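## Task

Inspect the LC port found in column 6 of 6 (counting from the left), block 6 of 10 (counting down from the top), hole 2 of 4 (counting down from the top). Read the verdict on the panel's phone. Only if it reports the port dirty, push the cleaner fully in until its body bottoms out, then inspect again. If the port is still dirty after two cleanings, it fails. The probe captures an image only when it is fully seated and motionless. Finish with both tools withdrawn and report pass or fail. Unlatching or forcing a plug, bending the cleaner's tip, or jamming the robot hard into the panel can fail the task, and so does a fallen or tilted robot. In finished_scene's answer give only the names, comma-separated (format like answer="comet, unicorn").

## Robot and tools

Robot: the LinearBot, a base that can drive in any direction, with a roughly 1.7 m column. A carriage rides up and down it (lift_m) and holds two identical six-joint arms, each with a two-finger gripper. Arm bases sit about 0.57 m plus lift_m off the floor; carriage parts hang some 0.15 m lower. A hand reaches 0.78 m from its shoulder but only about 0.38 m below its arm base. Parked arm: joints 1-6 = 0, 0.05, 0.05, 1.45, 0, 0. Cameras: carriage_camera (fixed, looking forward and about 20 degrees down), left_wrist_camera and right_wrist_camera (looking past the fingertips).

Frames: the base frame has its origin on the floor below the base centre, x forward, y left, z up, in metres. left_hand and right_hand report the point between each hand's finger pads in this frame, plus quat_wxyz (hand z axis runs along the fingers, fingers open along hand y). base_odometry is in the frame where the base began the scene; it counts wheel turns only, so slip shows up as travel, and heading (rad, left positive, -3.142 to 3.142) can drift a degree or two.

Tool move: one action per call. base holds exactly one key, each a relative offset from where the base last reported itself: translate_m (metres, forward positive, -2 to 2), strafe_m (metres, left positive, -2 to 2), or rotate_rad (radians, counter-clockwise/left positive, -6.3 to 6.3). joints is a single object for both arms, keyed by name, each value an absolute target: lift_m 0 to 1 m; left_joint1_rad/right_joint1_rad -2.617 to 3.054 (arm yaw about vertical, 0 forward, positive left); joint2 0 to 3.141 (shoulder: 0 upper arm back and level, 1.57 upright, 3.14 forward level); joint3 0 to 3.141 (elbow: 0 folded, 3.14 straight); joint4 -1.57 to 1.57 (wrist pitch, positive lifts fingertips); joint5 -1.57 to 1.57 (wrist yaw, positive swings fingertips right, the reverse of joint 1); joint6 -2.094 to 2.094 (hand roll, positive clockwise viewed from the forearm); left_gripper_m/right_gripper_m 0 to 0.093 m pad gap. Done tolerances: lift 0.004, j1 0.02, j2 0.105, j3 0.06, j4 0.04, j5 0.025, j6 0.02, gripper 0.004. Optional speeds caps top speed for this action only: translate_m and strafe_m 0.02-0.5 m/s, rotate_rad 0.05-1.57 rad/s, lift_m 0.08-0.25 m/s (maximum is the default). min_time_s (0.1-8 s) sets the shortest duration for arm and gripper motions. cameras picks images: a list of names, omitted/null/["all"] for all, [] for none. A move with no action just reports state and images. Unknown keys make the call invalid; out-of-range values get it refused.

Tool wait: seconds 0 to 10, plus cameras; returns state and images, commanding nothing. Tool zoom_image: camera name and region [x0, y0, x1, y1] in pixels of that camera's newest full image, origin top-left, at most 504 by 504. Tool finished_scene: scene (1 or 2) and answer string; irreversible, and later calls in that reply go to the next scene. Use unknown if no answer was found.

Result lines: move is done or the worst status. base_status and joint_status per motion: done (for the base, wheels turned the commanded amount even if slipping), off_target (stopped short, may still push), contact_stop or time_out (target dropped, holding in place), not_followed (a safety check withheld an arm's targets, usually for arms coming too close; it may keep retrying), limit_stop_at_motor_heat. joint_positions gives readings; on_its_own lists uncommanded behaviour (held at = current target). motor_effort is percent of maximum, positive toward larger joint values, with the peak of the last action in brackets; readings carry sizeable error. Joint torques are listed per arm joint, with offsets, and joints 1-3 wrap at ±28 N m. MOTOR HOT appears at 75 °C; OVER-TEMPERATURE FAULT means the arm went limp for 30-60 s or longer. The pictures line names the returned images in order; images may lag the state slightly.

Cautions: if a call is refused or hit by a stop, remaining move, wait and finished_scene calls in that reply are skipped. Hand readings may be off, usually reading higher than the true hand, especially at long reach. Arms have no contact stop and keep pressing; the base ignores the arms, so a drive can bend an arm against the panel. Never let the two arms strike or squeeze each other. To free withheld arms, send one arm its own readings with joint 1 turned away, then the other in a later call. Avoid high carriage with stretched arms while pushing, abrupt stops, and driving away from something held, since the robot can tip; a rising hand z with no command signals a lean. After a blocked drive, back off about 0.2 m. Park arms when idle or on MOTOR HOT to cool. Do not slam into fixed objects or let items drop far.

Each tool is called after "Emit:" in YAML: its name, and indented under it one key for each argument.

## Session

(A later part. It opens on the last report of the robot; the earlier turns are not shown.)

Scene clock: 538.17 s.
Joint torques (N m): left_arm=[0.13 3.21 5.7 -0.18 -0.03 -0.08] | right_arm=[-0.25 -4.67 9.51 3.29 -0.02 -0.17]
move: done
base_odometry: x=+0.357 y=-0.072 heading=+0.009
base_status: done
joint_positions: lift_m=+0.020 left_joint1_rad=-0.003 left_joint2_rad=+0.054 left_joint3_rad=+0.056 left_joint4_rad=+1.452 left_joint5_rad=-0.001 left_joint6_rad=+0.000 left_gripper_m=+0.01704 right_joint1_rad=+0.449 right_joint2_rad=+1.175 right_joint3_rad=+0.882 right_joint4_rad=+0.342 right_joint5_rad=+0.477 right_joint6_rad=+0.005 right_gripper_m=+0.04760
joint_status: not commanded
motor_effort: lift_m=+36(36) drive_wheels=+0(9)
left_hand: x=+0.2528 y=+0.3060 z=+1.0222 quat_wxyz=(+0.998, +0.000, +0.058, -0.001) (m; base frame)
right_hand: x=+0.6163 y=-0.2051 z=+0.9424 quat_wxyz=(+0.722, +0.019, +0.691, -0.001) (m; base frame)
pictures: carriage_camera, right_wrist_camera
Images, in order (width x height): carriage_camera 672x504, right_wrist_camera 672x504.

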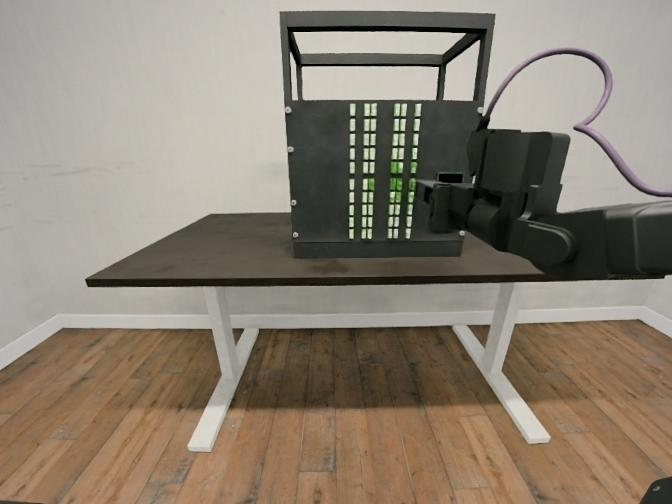

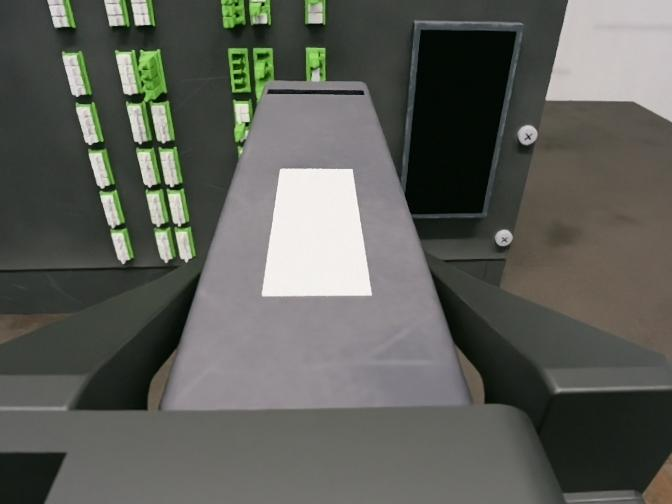

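Emit:
move:
  base: {"strafe_m": 0.001}
  joints: {"lift_m": 0.0214}
  speeds: {"strafe_m": 0.02}
  cameras: ["carriage_camera","right_wrist_camera"]

Emit:
zoom_image:
  camera: "right_wrist_camera"
  region: [302, 45, 332, 75]

Emit:
zoom_image:
  camera: "carriage_camera"
  region: [400, 170, 424, 194]

Scene clock: 547.50 s.
Joint torques (N m): left_arm=[0.1 3.32 5.78 -0.18 0.03 -0.07] | right_arm=[-0.36 -4.67 9.46 3.27 0.03 -0.15]
move: done
base_odometry: x=+0.357 y=-0.071 heading=+0.009
base_status: done
joint_positions: lift_m=+0.021 left_joint1_rad=-0.003 left_joint2_rad=+0.054 left_joint3_rad=+0.056 left_joint4_rad=+1.451 left_joint5_rad=-0.002 left_joint6_rad=+0.000 left_gripper_m=+0.01704 right_joint1_rad=+0.448 right_joint2_rad=+1.175 right_joint3_rad=+0.882 right_joint4_rad=+0.341 right_joint5_rad=+0.478 right_joint6_rad=+0.005 right_gripper_m=+0.04760
joint_status: all done
motor_effort: lift_m=+36(41) drive_wheels=+1(3)
left_hand: x=+0.2529 y=+0.3062 z=+1.0234 quat_wxyz=(+0.998, -0.001, +0.058, -0.001) (m; base frame)
right_hand: x=+0.6164 y=-0.2054 z=+0.9434 quat_wxyz=(+0.722, +0.020, +0.692, -0.001) (m; base frame)
pictures: carriage_camera, right_wrist_camera
Images, in order (width x height): carriage_camera 672x504, right_wrist_camera 672x504.

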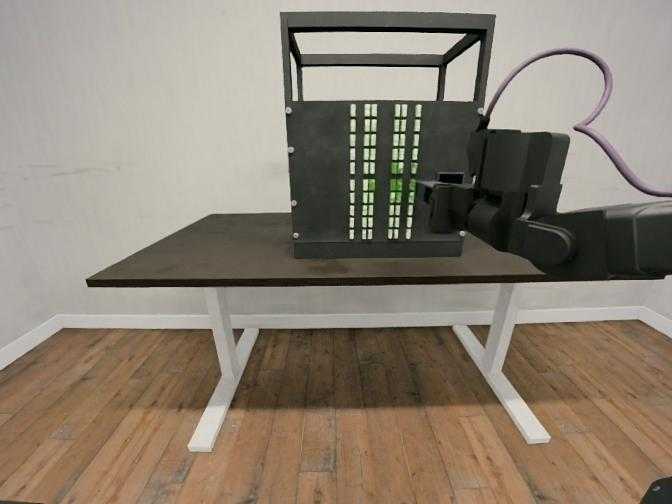

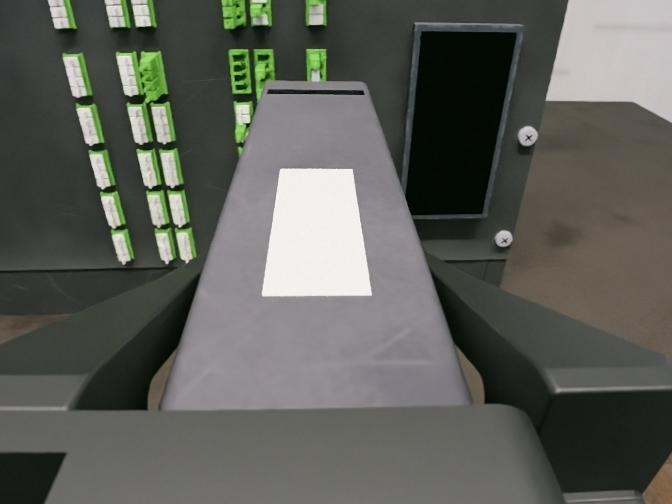

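Scaled by 16.800.

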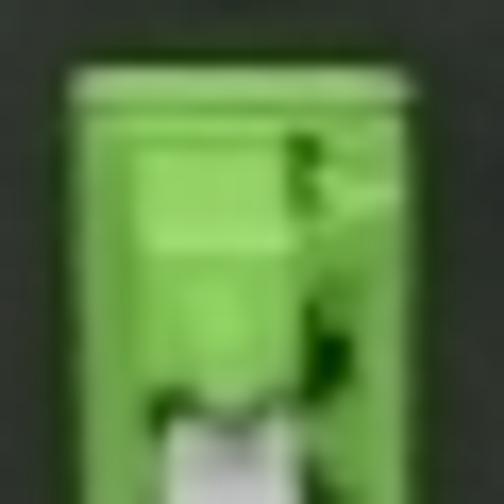

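Scaled by 21.000.

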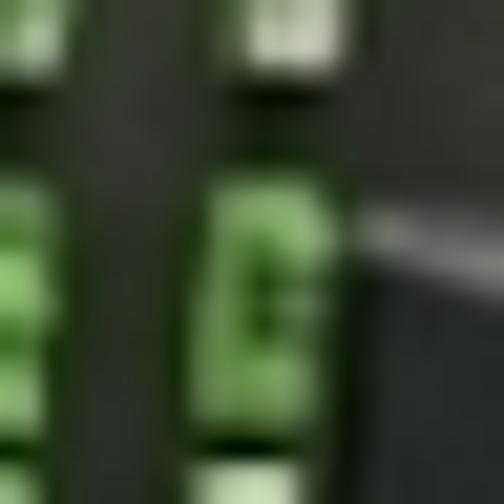

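Emit:
move:
  base: {"strafe_m": 0.001}
  speeds: {"strafe_m": 0.02}
  cameras: []

Emit:
move:
  base: {"translate_m": 0.005}
  speeds: {"translate_m": 0.02}
  cameras: ["carriage_camera","right_wrist_camera"]

Emit:
zoom_image:
  camera: "right_wrist_camera"
  region: [302, 45, 332, 75]

Emit:
zoom_image:
  camera: "carriage_camera"
  region: [400, 170, 424, 194]

Scene clock: 550.90 s.
Joint torques (N m): left_arm=[0.16 3.29 5.67 -0.17 -0.03 -0.08] | right_arm=[-0.1 -4.7 9.58 3.23 -0.01 -0.14]
move: done
base_odometry: x=+0.357 y=-0.071 heading=+0.009
base_status: done
joint_positions: lift_m=+0.021 left_joint1_rad=-0.003 left_joint2_rad=+0.054 left_joint3_rad=+0.056 left_joint4_rad=+1.451 left_joint5_rad=-0.002 left_joint6_rad=+0.000 left_gripper_m=+0.01704 right_joint1_rad=+0.448 right_joint2_rad=+1.175 right_joint3_rad=+0.882 right_joint4_rad=+0.341 right_joint5_rad=+0.478 right_joint6_rad=+0.005 right_gripper_m=+0.04760
joint_status: not commanded
motor_effort: lift_m=+36(36) drive_wheels=+2(6)
left_hand: x=+0.2529 y=+0.3062 z=+1.0234 quat_wxyz=(+0.998, -0.001, +0.058, -0.001) (m; base frame)
right_hand: x=+0.6164 y=-0.2053 z=+0.9435 quat_wxyz=(+0.722, +0.020, +0.692, -0.001) (m; base frame)
pictures: none
No camera images: "cameras" was empty.

Scene clock: 551.53 s.
Joint torques (N m): left_arm=[0.05 3.19 5.78 -0.18 -0.02 -0.08] | right_arm=[-0.29 -4.6 9.52 3.28 -0.01 -0.15]
move: done
base_odometry: x=+0.362 y=-0.071 heading=+0.009
base_status: done
joint_positions: lift_m=+0.021 left_joint1_rad=-0.003 left_joint2_rad=+0.054 left_joint3_rad=+0.056 left_joint4_rad=+1.451 left_joint5_rad=-0.002 left_joint6_rad=+0.000 left_gripper_m=+0.01704 right_joint1_rad=+0.448 right_joint2_rad=+1.175 right_joint3_rad=+0.882 right_joint4_rad=+0.342 right_joint5_rad=+0.478 right_joint6_rad=+0.005 right_gripper_m=+0.04760
joint_status: not commanded
motor_effort: lift_m=+36(36) drive_wheels=-2(9)
left_hand: x=+0.2529 y=+0.3062 z=+1.0234 quat_wxyz=(+0.998, -0.001, +0.058, -0.001) (m; base frame)
right_hand: x=+0.6163 y=-0.2054 z=+0.9435 quat_wxyz=(+0.722, +0.020, +0.691, -0.001) (m; base frame)
pictures: carriage_camera, right_wrist_camera
Images, in order (width x height): carriage_camera 672x504, right_wrist_camera 672x504.

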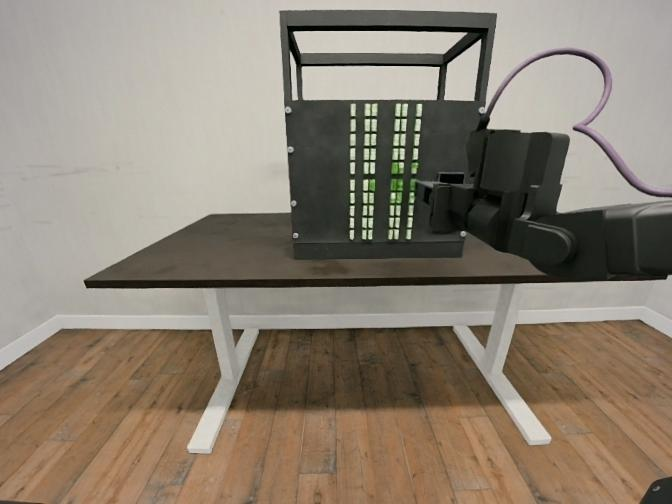

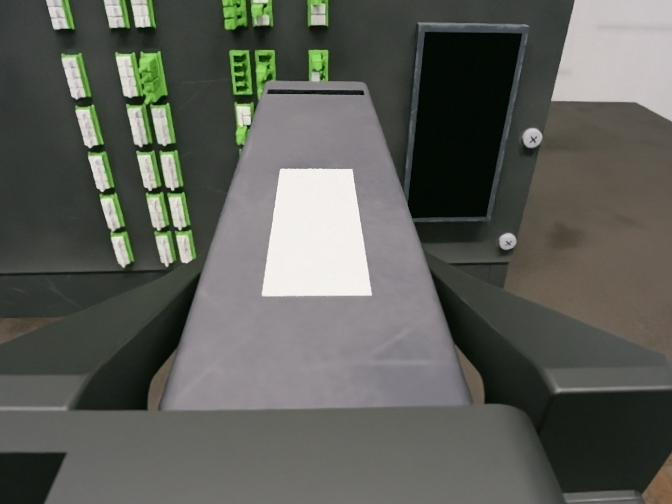

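Scaled by 16.800.

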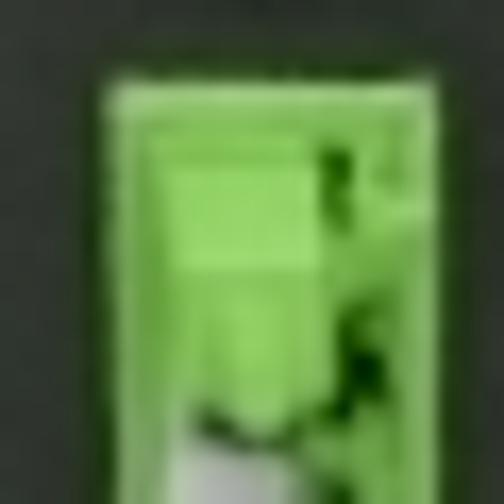

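Scaled by 21.000.

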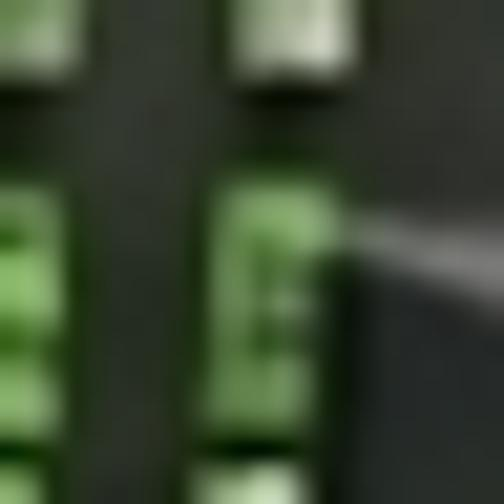

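Emit:
move:
  base: {"strafe_m": -0.0006}
  joints: {"lift_m": 0.0225}
  speeds: {"strafe_m": 0.02}
  cameras: ["carriage_camera","right_wrist_camera"]

Emit:
zoom_image:
  camera: "right_wrist_camera"
  region: [302, 45, 332, 75]

Emit:
zoom_image:
  camera: "carriage_camera"
  region: [400, 170, 424, 194]

Scene clock: 560.57 s.
Joint torques (N m): left_arm=[0.28 3.34 5.82 -0.18 -0.04 -0.08] | right_arm=[-0.24 -4.77 9.58 3.29 -0.02 -0.14]
move: done
base_odometry: x=+0.362 y=-0.071 heading=+0.009
base_status: done
joint_positions: lift_m=+0.022 left_joint1_rad=-0.003 left_joint2_rad=+0.054 left_joint3_rad=+0.056 left_joint4_rad=+1.451 left_joint5_rad=-0.002 left_joint6_rad=+0.000 left_gripper_m=+0.01704 right_joint1_rad=+0.448 right_joint2_rad=+1.175 right_joint3_rad=+0.882 right_joint4_rad=+0.341 right_joint5_rad=+0.478 right_joint6_rad=+0.005 right_gripper_m=+0.04760
joint_status: all done
motor_effort: lift_m=+36(41) drive_wheels=+0(4)
left_hand: x=+0.2529 y=+0.3062 z=+1.0245 quat_wxyz=(+0.998, -0.001, +0.059, -0.001) (m; base frame)
right_hand: x=+0.6164 y=-0.2053 z=+0.9444 quat_wxyz=(+0.722, +0.020, +0.692, -0.001) (m; base frame)
pictures: carriage_camera, right_wrist_camera
Images, in order (width x height): carriage_camera 672x504, right_wrist_camera 672x504.

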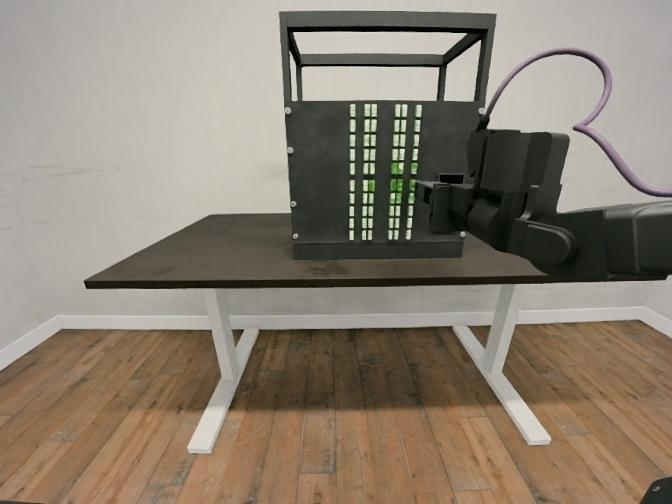

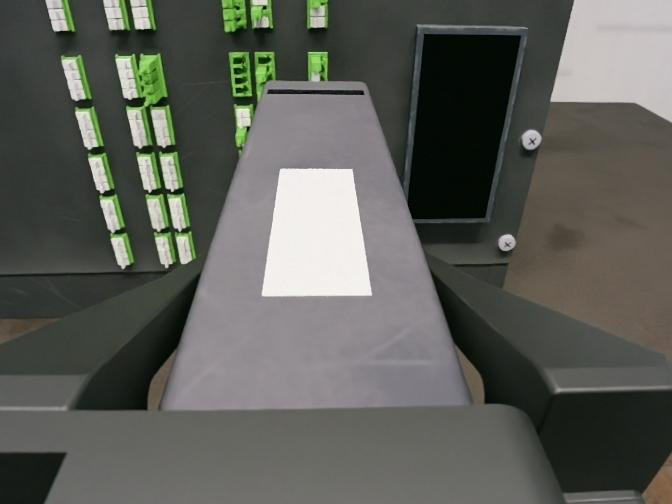

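Scaled by 16.800.

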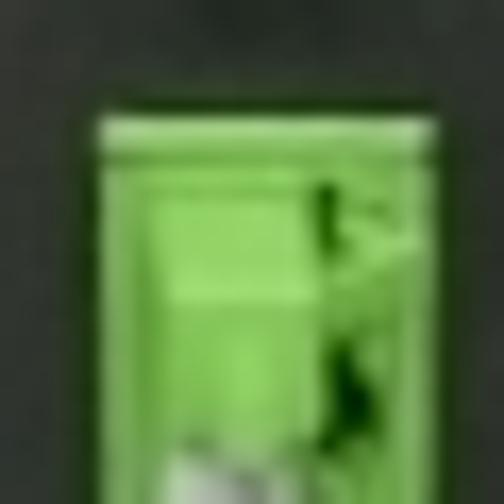

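Scaled by 21.000.

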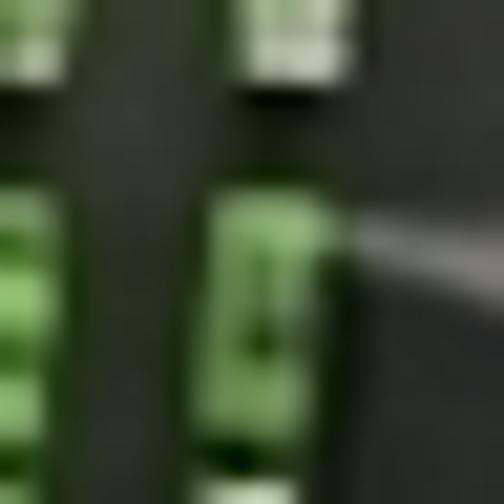

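Emit:
move:
  base: {"translate_m": 0.004}
  speeds: {"translate_m": 0.02}
  cameras: ["right_wrist_camera"]

Emit:
zoom_image:
  camera: "right_wrist_camera"
  region: [302, 45, 332, 75]

Scene clock: 563.97 s.
Joint torques (N m): left_arm=[0.14 3.15 5.65 -0.14 -0.02 -0.08] | right_arm=[-0.49 -4.05 9.47 3.35 -0.09 -0.15]
move: done
base_odometry: x=+0.366 y=-0.071 heading=+0.009
base_status: done
joint_positions: lift_m=+0.022 left_joint1_rad=-0.003 left_joint2_rad=+0.054 left_joint3_rad=+0.056 left_joint4_rad=+1.450 left_joint5_rad=-0.002 left_joint6_rad=+0.000 left_gripper_m=+0.01704 right_joint1_rad=+0.451 right_joint2_rad=+1.167 right_joint3_rad=+0.882 right_joint4_rad=+0.332 right_joint5_rad=+0.485 right_joint6_rad=+0.005 right_gripper_m=+0.04760
joint_status: not commanded
motor_effort: lift_m=+36(36) drive_wheels=+2(7)
left_hand: x=+0.2530 y=+0.3062 z=+1.0245 quat_wxyz=(+0.998, -0.001, +0.059, -0.001) (m; base frame)
right_hand: x=+0.6144 y=-0.2062 z=+0.9453 quat_wxyz=(+0.721, +0.021, +0.692, -0.003) (m; base frame)
pictures: right_wrist_camera
Images, in order (width x height): right_wrist_camera 672x504.

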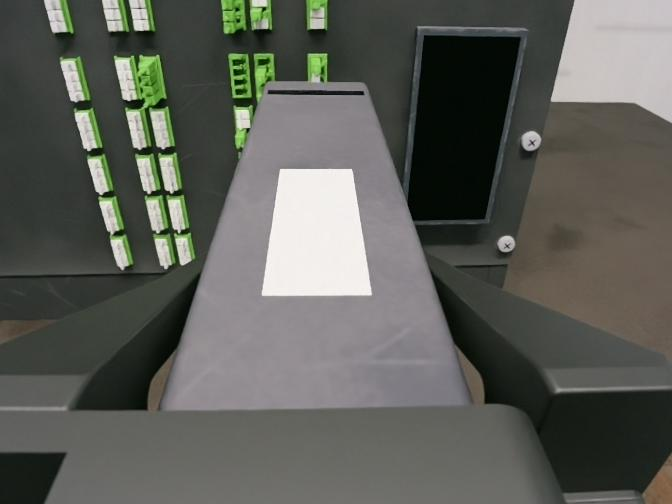

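Scaled by 16.800.

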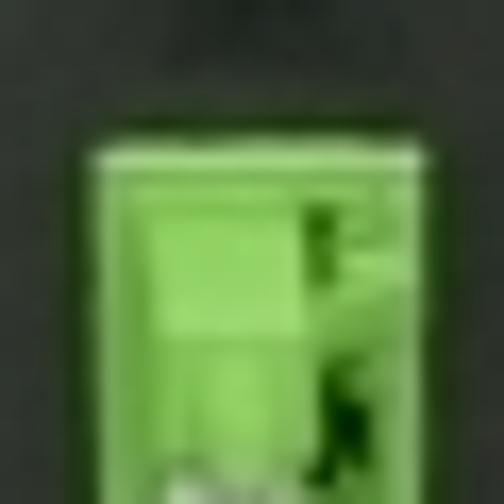

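Emit:
zoom_image:
  camera: "right_wrist_camera"
  region: [222, 50, 282, 110]

Scaled by 8.400.

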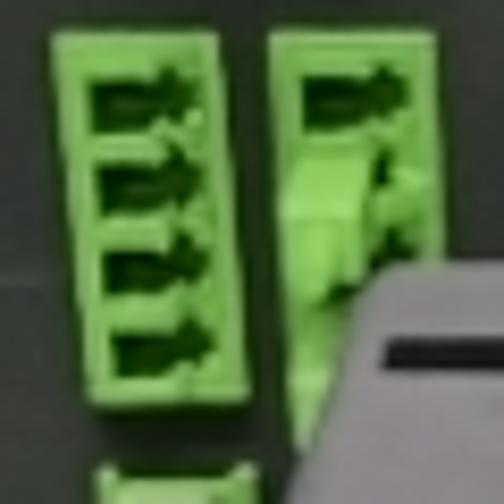

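Emit:
move:
  joints: {"lift_m": 0.0219}
  cameras: []

Emit:
move:
  joints: {"lift_m": 0.0213}
  cameras: ["right_wrist_camera"]

Emit:
zoom_image:
  camera: "right_wrist_camera"
  region: [302, 45, 332, 75]

Scene clock: 581.27 s.
Joint torques (N m): left_arm=[0.14 3.17 5.68 -0.21 -0.02 -0.08] | right_arm=[-0.59 -3.99 9.51 3.39 -0.1 -0.15]
move: done
base_odometry: x=+0.366 y=-0.071 heading=+0.009
base_status: not commanded
joint_positions: lift_m=+0.022 left_joint1_rad=-0.003 left_joint2_rad=+0.054 left_joint3_rad=+0.056 left_joint4_rad=+1.450 left_joint5_rad=-0.002 left_joint6_rad=+0.000 left_gripper_m=+0.01704 right_joint1_rad=+0.451 right_joint2_rad=+1.167 right_joint3_rad=+0.882 right_joint4_rad=+0.332 right_joint5_rad=+0.485 right_joint6_rad=+0.005 right_gripper_m=+0.04760
joint_status: all done
motor_effort: lift_m=+34(35) drive_wheels=+2(4)
left_hand: x=+0.2530 y=+0.3062 z=+1.0240 quat_wxyz=(+0.998, -0.001, +0.059, -0.001) (m; base frame)
right_hand: x=+0.6144 y=-0.2062 z=+0.9448 quat_wxyz=(+0.721, +0.021, +0.692, -0.003) (m; base frame)
pictures: none
No camera images: "cameras" was empty.

Scene clock: 581.57 s.
Joint torques (N m): left_arm=[0.14 3.19 5.68 -0.17 -0.02 -0.08] | right_arm=[-0.51 -3.97 9.63 3.36 -0.1 -0.15]
move: done
base_odometry: x=+0.366 y=-0.071 heading=+0.009
base_status: not commanded
joint_positions: lift_m=+0.021 left_joint1_rad=-0.003 left_joint2_rad=+0.054 left_joint3_rad=+0.056 left_joint4_rad=+1.450 left_joint5_rad=-0.002 left_joint6_rad=+0.000 left_gripper_m=+0.01704 right_joint1_rad=+0.451 right_joint2_rad=+1.167 right_joint3_rad=+0.882 right_joint4_rad=+0.332 right_joint5_rad=+0.485 right_joint6_rad=+0.005 right_gripper_m=+0.04760
joint_status: all done
motor_effort: lift_m=+34(35) drive_wheels=+2(3)
left_hand: x=+0.2530 y=+0.3062 z=+1.0234 quat_wxyz=(+0.998, -0.001, +0.059, -0.001) (m; base frame)
right_hand: x=+0.6144 y=-0.2062 z=+0.9443 quat_wxyz=(+0.722, +0.021, +0.692, -0.002) (m; base frame)
pictures: right_wrist_camera
Images, in order (width x height): right_wrist_camera 672x504.

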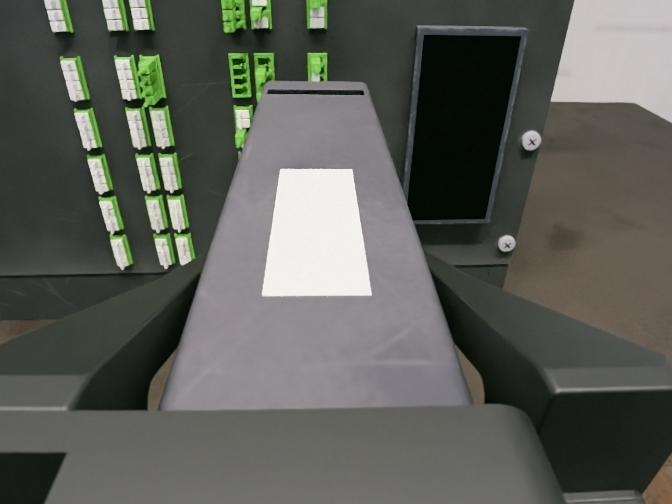

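Scaled by 16.800.

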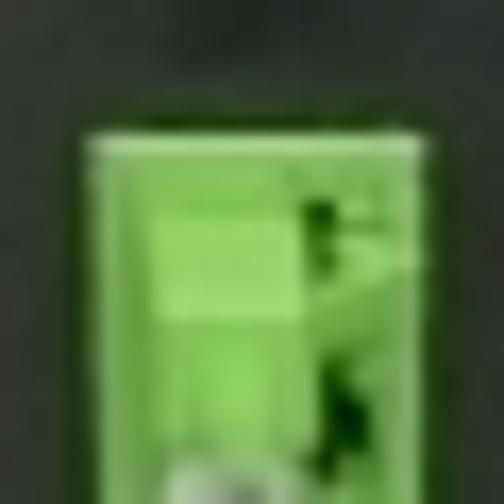

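Emit:
move:
  base: {"translate_m": 0.002}
  speeds: {"translate_m": 0.02}
  cameras: []

Scene clock: 583.67 s.
Joint torques (N m): left_arm=[0.17 3.06 5.65 -0.18 -0.02 -0.08] | right_arm=[-0.9 -3.3 9.61 3.49 -0.15 -0.16]
move: done
base_odometry: x=+0.368 y=-0.071 heading=+0.009
base_status: done
joint_positions: lift_m=+0.021 left_joint1_rad=-0.003 left_joint2_rad=+0.054 left_joint3_rad=+0.056 left_joint4_rad=+1.451 left_joint5_rad=-0.002 left_joint6_rad=+0.000 left_gripper_m=+0.01704 right_joint1_rad=+0.455 right_joint2_rad=+1.160 right_joint3_rad=+0.882 right_joint4_rad=+0.324 right_joint5_rad=+0.489 right_joint6_rad=+0.005 right_gripper_m=+0.04760
joint_status: not commanded
motor_effort: lift_m=+34(34) drive_wheels=+3(9)
left_hand: x=+0.2529 y=+0.3062 z=+1.0235 quat_wxyz=(+0.998, -0.001, +0.059, -0.001) (m; base frame)
right_hand: x=+0.6125 y=-0.2061 z=+0.9452 quat_wxyz=(+0.721, +0.021, +0.692, -0.003) (m; base frame)
pictures: none
No camera images: "cameras" was empty.

Emit:
move:
  base: {"translate_m": -0.008}
  speeds: {"translate_m": 0.02}
  cameras: ["carriage_camera","right_wrist_camera"]

Emit:
zoom_image:
  camera: "right_wrist_camera"
  region: [302, 45, 332, 75]

Emit:
zoom_image:
  camera: "right_wrist_camera"
  region: [296, 60, 336, 100]

Scene clock: 586.90 s.
Joint torques (N m): left_arm=[0.13 3.28 5.7 -0.18 -0.02 -0.07] | right_arm=[-0.95 -4.05 9.63 3.34 -0.13 -0.16]
move: done
base_odometry: x=+0.360 y=-0.071 heading=+0.009
base_status: done
joint_positions: lift_m=+0.021 left_joint1_rad=-0.003 left_joint2_rad=+0.054 left_joint3_rad=+0.056 left_joint4_rad=+1.451 left_joint5_rad=-0.002 left_joint6_rad=+0.000 left_gripper_m=+0.01704 right_joint1_rad=+0.455 right_joint2_rad=+1.167 right_joint3_rad=+0.882 right_joint4_rad=+0.334 right_joint5_rad=+0.489 right_joint6_rad=+0.005 right_gripper_m=+0.04760
joint_status: not commanded
motor_effort: lift_m=+34(34) drive_wheels=-3(10)
left_hand: x=+0.2529 y=+0.3062 z=+1.0235 quat_wxyz=(+0.998, -0.001, +0.059, -0.001) (m; base frame)
right_hand: x=+0.6140 y=-0.2053 z=+0.9446 quat_wxyz=(+0.722, +0.021, +0.692, -0.002) (m; base frame)
pictures: carriage_camera, right_wrist_camera
Images, in order (width x height): carriage_camera 672x504, right_wrist_camera 672x504.

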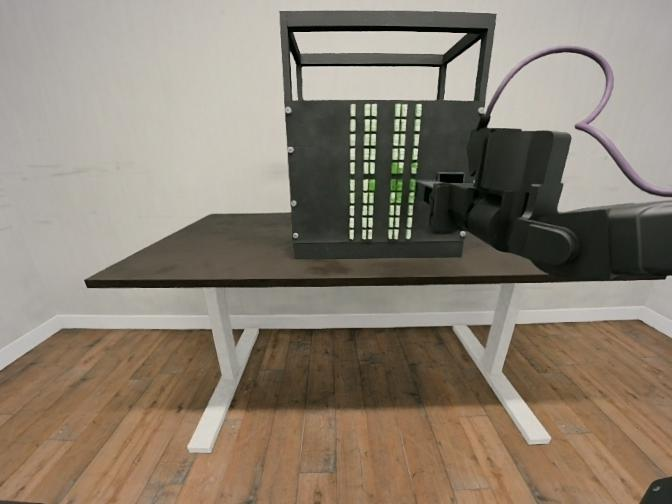

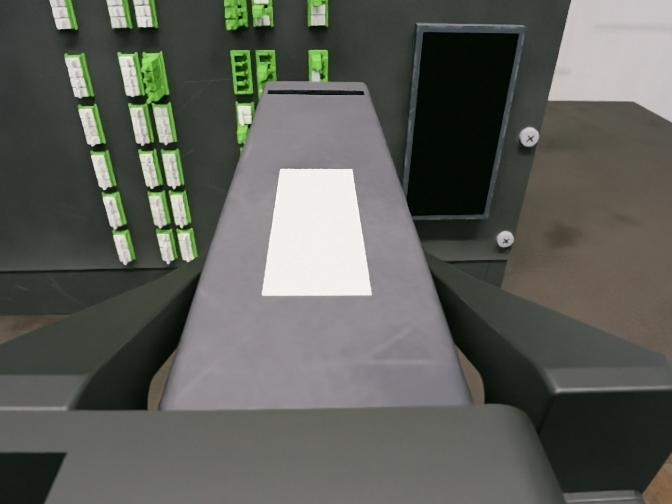

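Scaled by 16.800.

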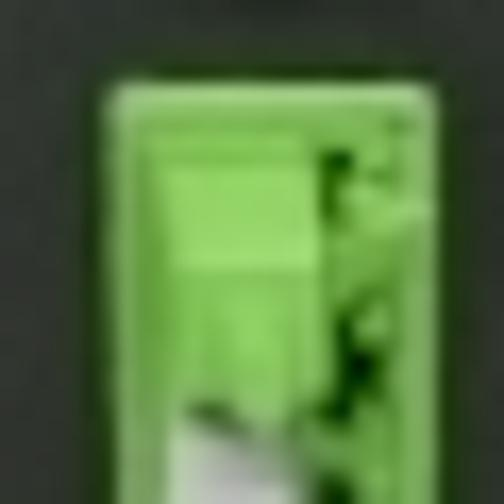

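Scaled by 12.600.

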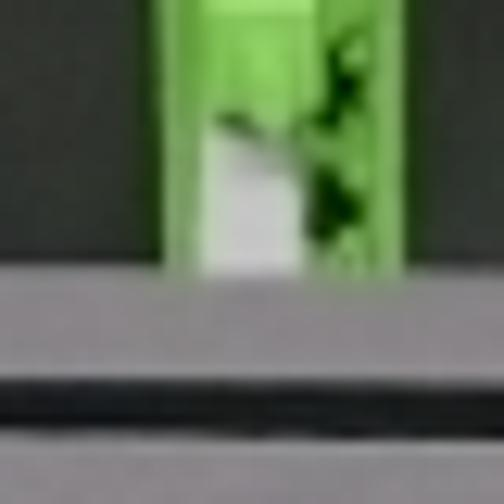

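Emit:
move:
  joints: {"lift_m": 0.0203}
  cameras: ["carriage_camera","right_wrist_camera"]

Emit:
zoom_image:
  camera: "right_wrist_camera"
  region: [302, 45, 332, 75]

Emit:
zoom_image:
  camera: "right_wrist_camera"
  region: [225, 45, 255, 75]

Emit:
zoom_image:
  camera: "right_wrist_camera"
  region: [225, 65, 255, 95]

Scene clock: 601.27 s.
Joint torques (N m): left_arm=[0.16 3.14 5.7 -0.18 -0.03 -0.08] | right_arm=[-0.95 -4.04 9.55 3.36 -0.14 -0.15]
move: done
base_odometry: x=+0.360 y=-0.071 heading=+0.009
base_status: not commanded
joint_positions: lift_m=+0.020 left_joint1_rad=-0.003 left_joint2_rad=+0.054 left_joint3_rad=+0.056 left_joint4_rad=+1.451 left_joint5_rad=-0.002 left_joint6_rad=+0.000 left_gripper_m=+0.01704 right_joint1_rad=+0.455 right_joint2_rad=+1.169 right_joint3_rad=+0.882 right_joint4_rad=+0.336 right_joint5_rad=+0.489 right_joint6_rad=+0.005 right_gripper_m=+0.04760
joint_status: all done
motor_effort: lift_m=+35(36) drive_wheels=+0(2)
left_hand: x=+0.2529 y=+0.3062 z=+1.0224 quat_wxyz=(+0.998, -0.001, +0.059, -0.001) (m; base frame)
right_hand: x=+0.6143 y=-0.2052 z=+0.9436 quat_wxyz=(+0.722, +0.021, +0.691, -0.002) (m; base frame)
pictures: carriage_camera, right_wrist_camera
Images, in order (width x height): carriage_camera 672x504, right_wrist_camera 672x504.

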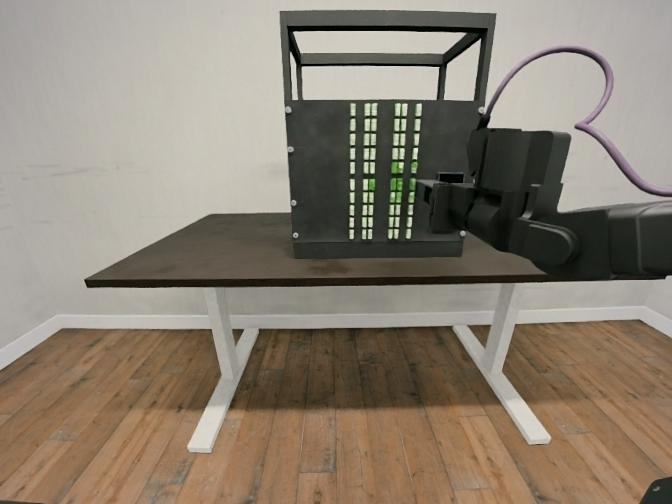

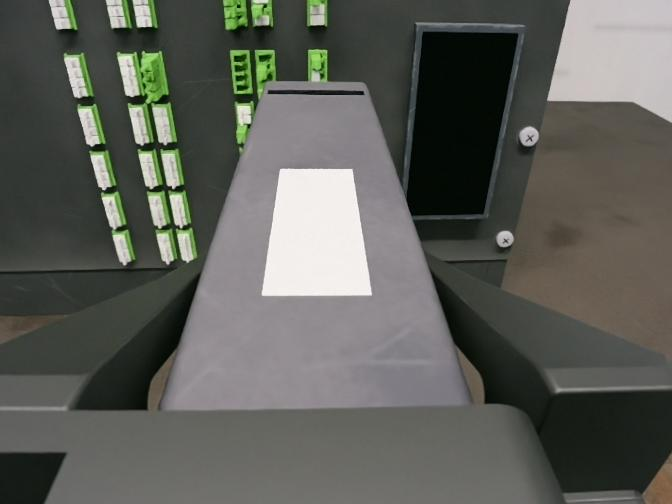

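Scaled by 16.800.

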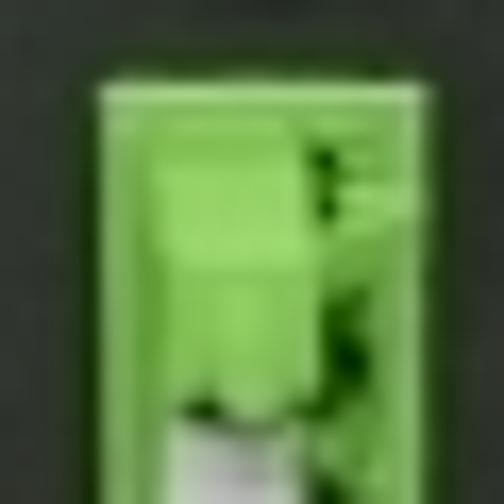

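Scaled by 16.800.

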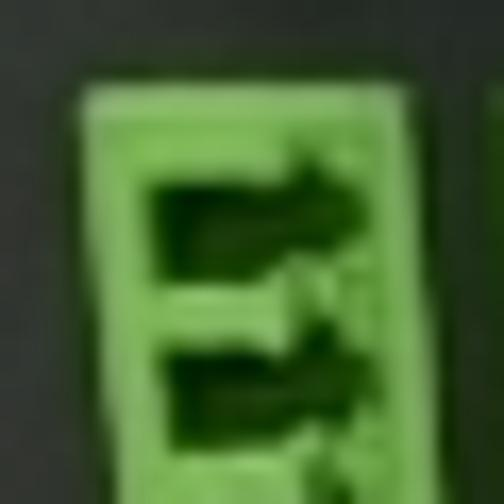

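Scaled by 16.800.

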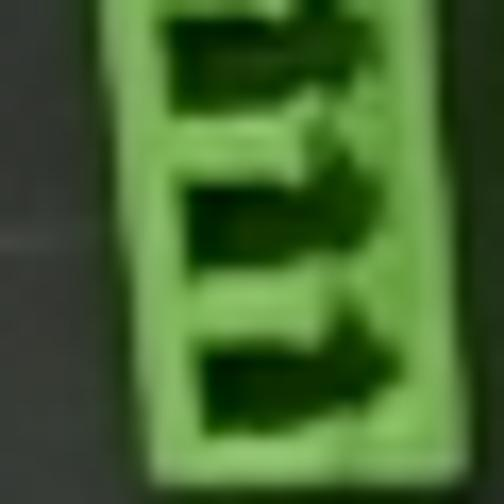

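Emit:
zoom_image:
  camera: "right_wrist_camera"
  region: [228, 40, 332, 100]

Emit:
zoom_image:
  camera: "right_wrist_camera"
  region: [300, 0, 340, 40]

Emit:
zoom_image:
  camera: "right_wrist_camera"
  region: [220, 0, 260, 40]

Scaled by 4.846.

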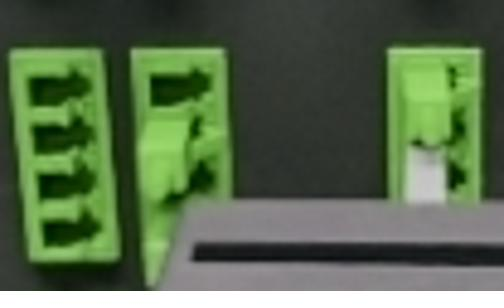

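Scaled by 12.600.

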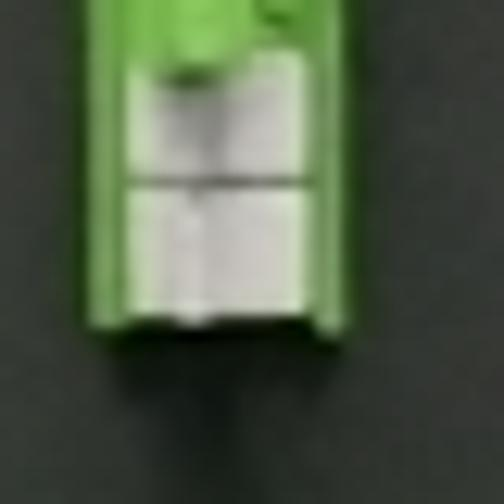

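Scaled by 12.600.

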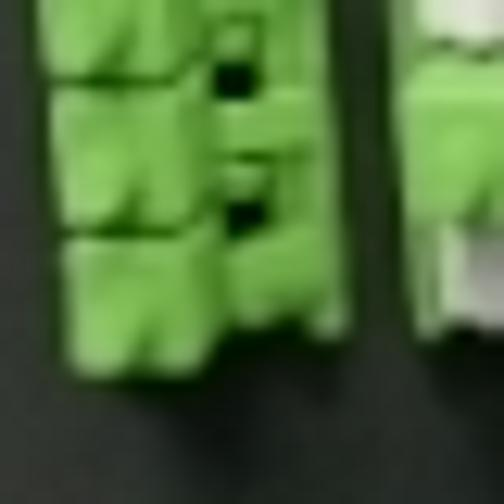

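Emit:
move:
  base: {"translate_m": 0.007}
  speeds: {"translate_m": 0.02}
  cameras: ["right_wrist_camera"]

Emit:
zoom_image:
  camera: "right_wrist_camera"
  region: [302, 45, 332, 75]

Scene clock: 620.30 s.
Joint torques (N m): left_arm=[0.14 3.06 5.72 -0.18 -0.03 -0.08] | right_arm=[-0.92 -4.19 9.58 3.32 -0.13 -0.16]
move: done
base_odometry: x=+0.367 y=-0.071 heading=+0.009
base_status: done
joint_positions: lift_m=+0.020 left_joint1_rad=-0.003 left_joint2_rad=+0.054 left_joint3_rad=+0.056 left_joint4_rad=+1.451 left_joint5_rad=-0.002 left_joint6_rad=+0.000 left_gripper_m=+0.01704 right_joint1_rad=+0.455 right_joint2_rad=+1.169 right_joint3_rad=+0.882 right_joint4_rad=+0.338 right_joint5_rad=+0.487 right_joint6_rad=+0.005 right_gripper_m=+0.04760
joint_status: not commanded
motor_effort: lift_m=+35(35) drive_wheels=-3(10)
left_hand: x=+0.2529 y=+0.3062 z=+1.0224 quat_wxyz=(+0.998, -0.001, +0.059, -0.001) (m; base frame)
right_hand: x=+0.6144 y=-0.2049 z=+0.9437 quat_wxyz=(+0.723, +0.021, +0.691, -0.001) (m; base frame)
pictures: right_wrist_camera
Images, in order (width x height): right_wrist_camera 672x504.

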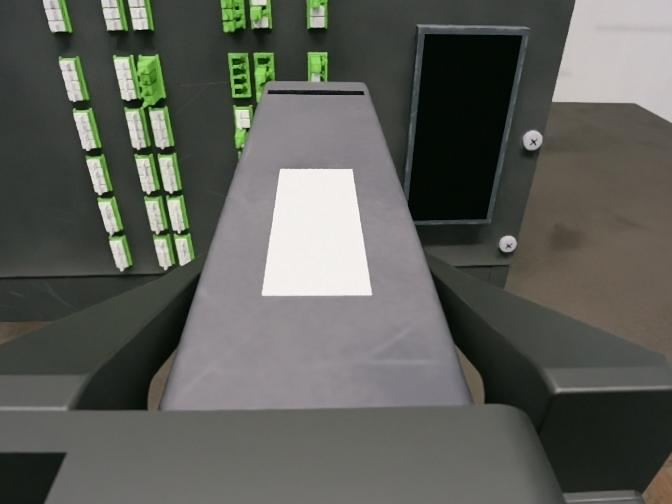

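Scaled by 16.800.

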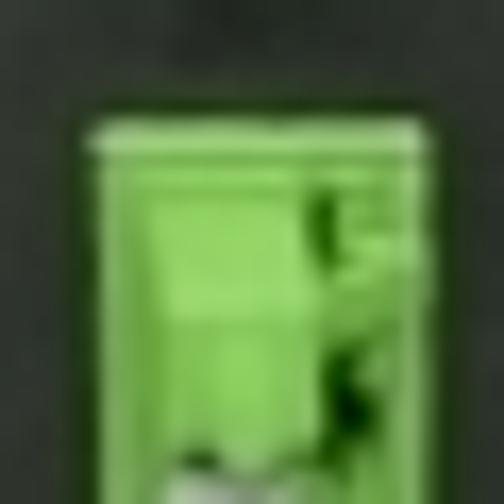

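Emit:
move:
  base: {"translate_m": 0.003}
  speeds: {"translate_m": 0.02}
  cameras: ["right_wrist_camera"]

Emit:
zoom_image:
  camera: "right_wrist_camera"
  region: [302, 50, 332, 80]

Scene clock: 623.33 s.
Joint torques (N m): left_arm=[0.17 3.15 5.68 -0.18 -0.02 -0.08] | right_arm=[-0.92 -4.14 9.57 3.29 -0.12 -0.17]
move: done
base_odometry: x=+0.370 y=-0.071 heading=+0.009
base_status: done
joint_positions: lift_m=+0.020 left_joint1_rad=-0.003 left_joint2_rad=+0.054 left_joint3_rad=+0.056 left_joint4_rad=+1.451 left_joint5_rad=-0.002 left_joint6_rad=+0.000 left_gripper_m=+0.01704 right_joint1_rad=+0.455 right_joint2_rad=+1.169 right_joint3_rad=+0.882 right_joint4_rad=+0.338 right_joint5_rad=+0.487 right_joint6_rad=+0.005 right_gripper_m=+0.04760
joint_status: not commanded
motor_effort: lift_m=+35(35) drive_wheels=-3(10)
left_hand: x=+0.2529 y=+0.3062 z=+1.0224 quat_wxyz=(+0.998, -0.001, +0.059, -0.001) (m; base frame)
right_hand: x=+0.6144 y=-0.2049 z=+0.9437 quat_wxyz=(+0.723, +0.021, +0.691, -0.001) (m; base frame)
pictures: right_wrist_camera
Images, in order (width x height): right_wrist_camera 672x504.

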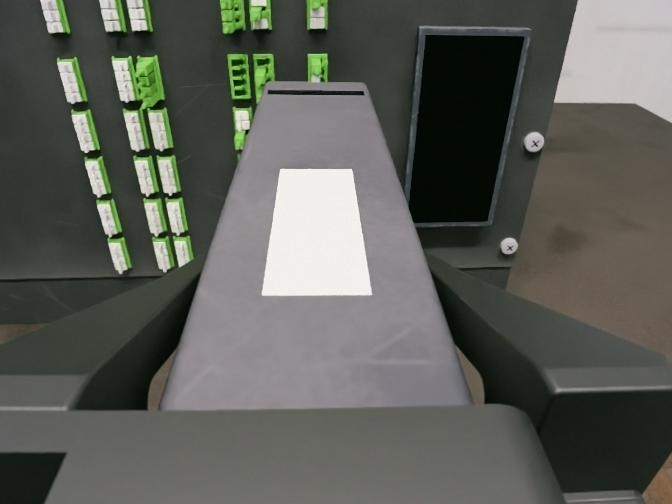

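Scaled by 16.800.

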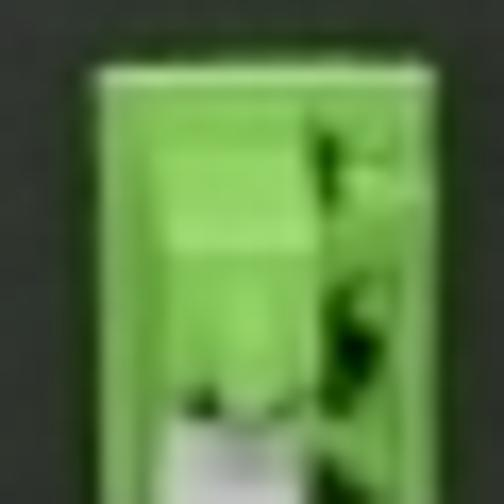

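Emit:
move:
  base: {"translate_m": 0.003}
  speeds: {"translate_m": 0.02}
  cameras: ["right_wrist_camera"]

Emit:
zoom_image:
  camera: "right_wrist_camera"
  region: [302, 50, 332, 80]

Scene clock: 626.13 s.
Joint torques (N m): left_arm=[0.18 3.26 5.63 -0.21 -0.03 -0.08] | right_arm=[-1.02 -4.16 9.54 3.34 -0.16 -0.15]
move: done
base_odometry: x=+0.373 y=-0.071 heading=+0.009
base_status: done
joint_positions: lift_m=+0.020 left_joint1_rad=-0.003 left_joint2_rad=+0.054 left_joint3_rad=+0.056 left_joint4_rad=+1.451 left_joint5_rad=-0.002 left_joint6_rad=+0.000 left_gripper_m=+0.01704 right_joint1_rad=+0.455 right_joint2_rad=+1.169 right_joint3_rad=+0.882 right_joint4_rad=+0.338 right_joint5_rad=+0.490 right_joint6_rad=+0.005 right_gripper_m=+0.04760
joint_status: not commanded
motor_effort: lift_m=+35(35) drive_wheels=-5(9)
left_hand: x=+0.2529 y=+0.3062 z=+1.0224 quat_wxyz=(+0.998, -0.001, +0.059, -0.001) (m; base frame)
right_hand: x=+0.6144 y=-0.2053 z=+0.9437 quat_wxyz=(+0.723, +0.022, +0.691, -0.002) (m; base frame)
pictures: right_wrist_camera
Images, in order (width x height): right_wrist_camera 672x504.

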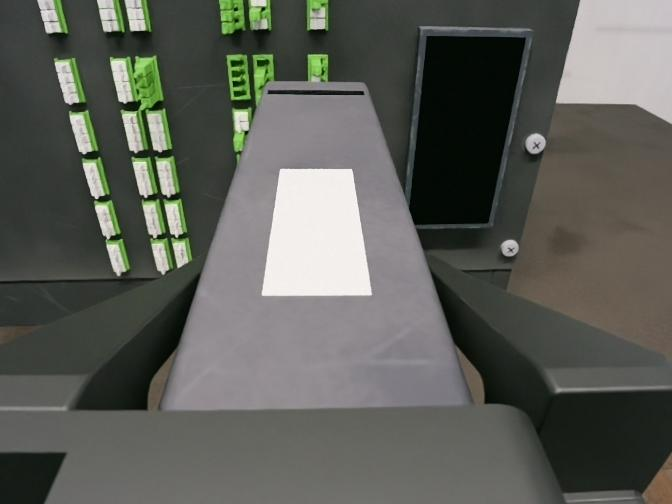

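Scaled by 16.800.

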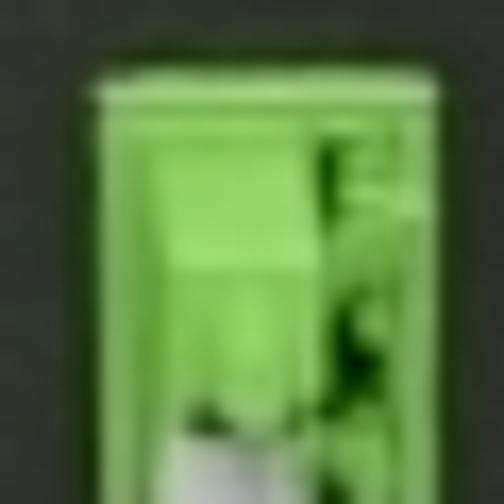

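Emit:
move:
  base: {"translate_m": 0.003}
  speeds: {"translate_m": 0.02}
  cameras: ["right_wrist_camera"]

Emit:
zoom_image:
  camera: "right_wrist_camera"
  region: [302, 50, 332, 80]

Scene clock: 628.70 s.
Joint torques (N m): left_arm=[0.13 3.18 5.86 -0.19 -0.03 -0.08] | right_arm=[-0.99 -3.37 9.59 3.46 -0.19 -0.13]
move: done
base_odometry: x=+0.376 y=-0.070 heading=+0.009
base_status: done
joint_positions: lift_m=+0.020 left_joint1_rad=-0.003 left_joint2_rad=+0.054 left_joint3_rad=+0.056 left_joint4_rad=+1.451 left_joint5_rad=-0.002 left_joint6_rad=+0.000 left_gripper_m=+0.01704 right_joint1_rad=+0.456 right_joint2_rad=+1.162 right_joint3_rad=+0.882 right_joint4_rad=+0.329 right_joint5_rad=+0.493 right_joint6_rad=+0.003 right_gripper_m=+0.04760
joint_status: not commanded
motor_effort: lift_m=+35(35) drive_wheels=+1(9)
left_hand: x=+0.2529 y=+0.3062 z=+1.0224 quat_wxyz=(+0.998, -0.001, +0.059, -0.001) (m; base frame)
right_hand: x=+0.6129 y=-0.2064 z=+0.9444 quat_wxyz=(+0.722, +0.022, +0.691, -0.004) (m; base frame)
pictures: right_wrist_camera
Images, in order (width x height): right_wrist_camera 672x504.

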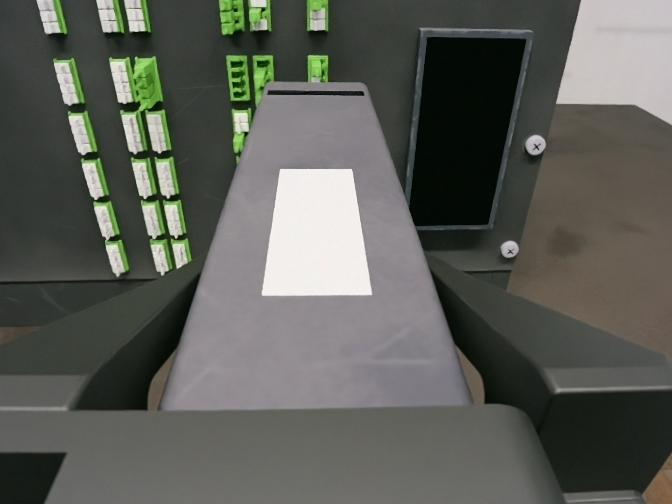

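Scaled by 16.800.

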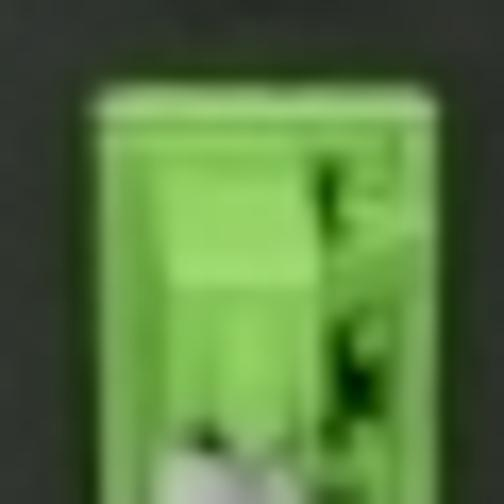

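Emit:
wait:
  seconds: 2
  cameras: ["right_wrist_camera"]

Scene clock: 631.97 s.
Joint torques (N m): left_arm=[0.13 3.18 5.68 -0.17 -0.02 -0.08] | right_arm=[-1.03 -3.55 9.52 3.43 -0.2 -0.13]
base_odometry: x=+0.376 y=-0.070 heading=+0.009
base_status: done
joint_positions: lift_m=+0.020 left_joint1_rad=-0.003 left_joint2_rad=+0.054 left_joint3_rad=+0.056 left_joint4_rad=+1.451 left_joint5_rad=-0.002 left_joint6_rad=+0.000 left_gripper_m=+0.01704 right_joint1_rad=+0.456 right_joint2_rad=+1.162 right_joint3_rad=+0.882 right_joint4_rad=+0.329 right_joint5_rad=+0.493 right_joint6_rad=+0.003 right_gripper_m=+0.04760
joint_status: not commanded
motor_effort: lift_m=+35(35) drive_wheels=+2(9)
left_hand: x=+0.2529 y=+0.3062 z=+1.0224 quat_wxyz=(+0.998, -0.001, +0.059, -0.001) (m; base frame)
right_hand: x=+0.6129 y=-0.2064 z=+0.9444 quat_wxyz=(+0.722, +0.022, +0.691, -0.004) (m; base frame)
wait: 2.00 s; at rest from the start
pictures: right_wrist_camera
Images, in order (width x height): right_wrist_camera 672x504.

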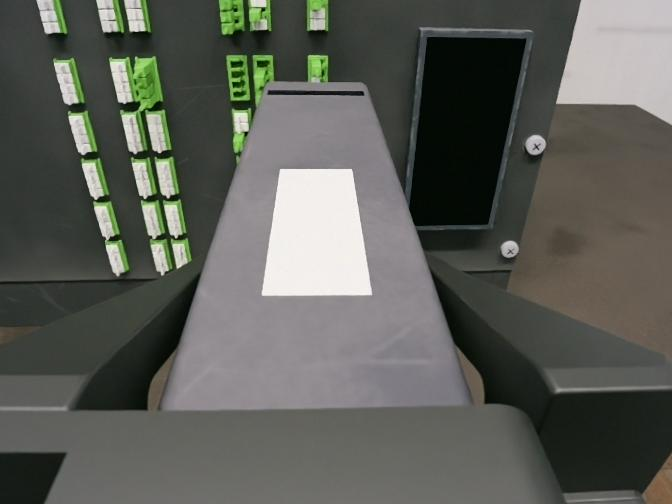

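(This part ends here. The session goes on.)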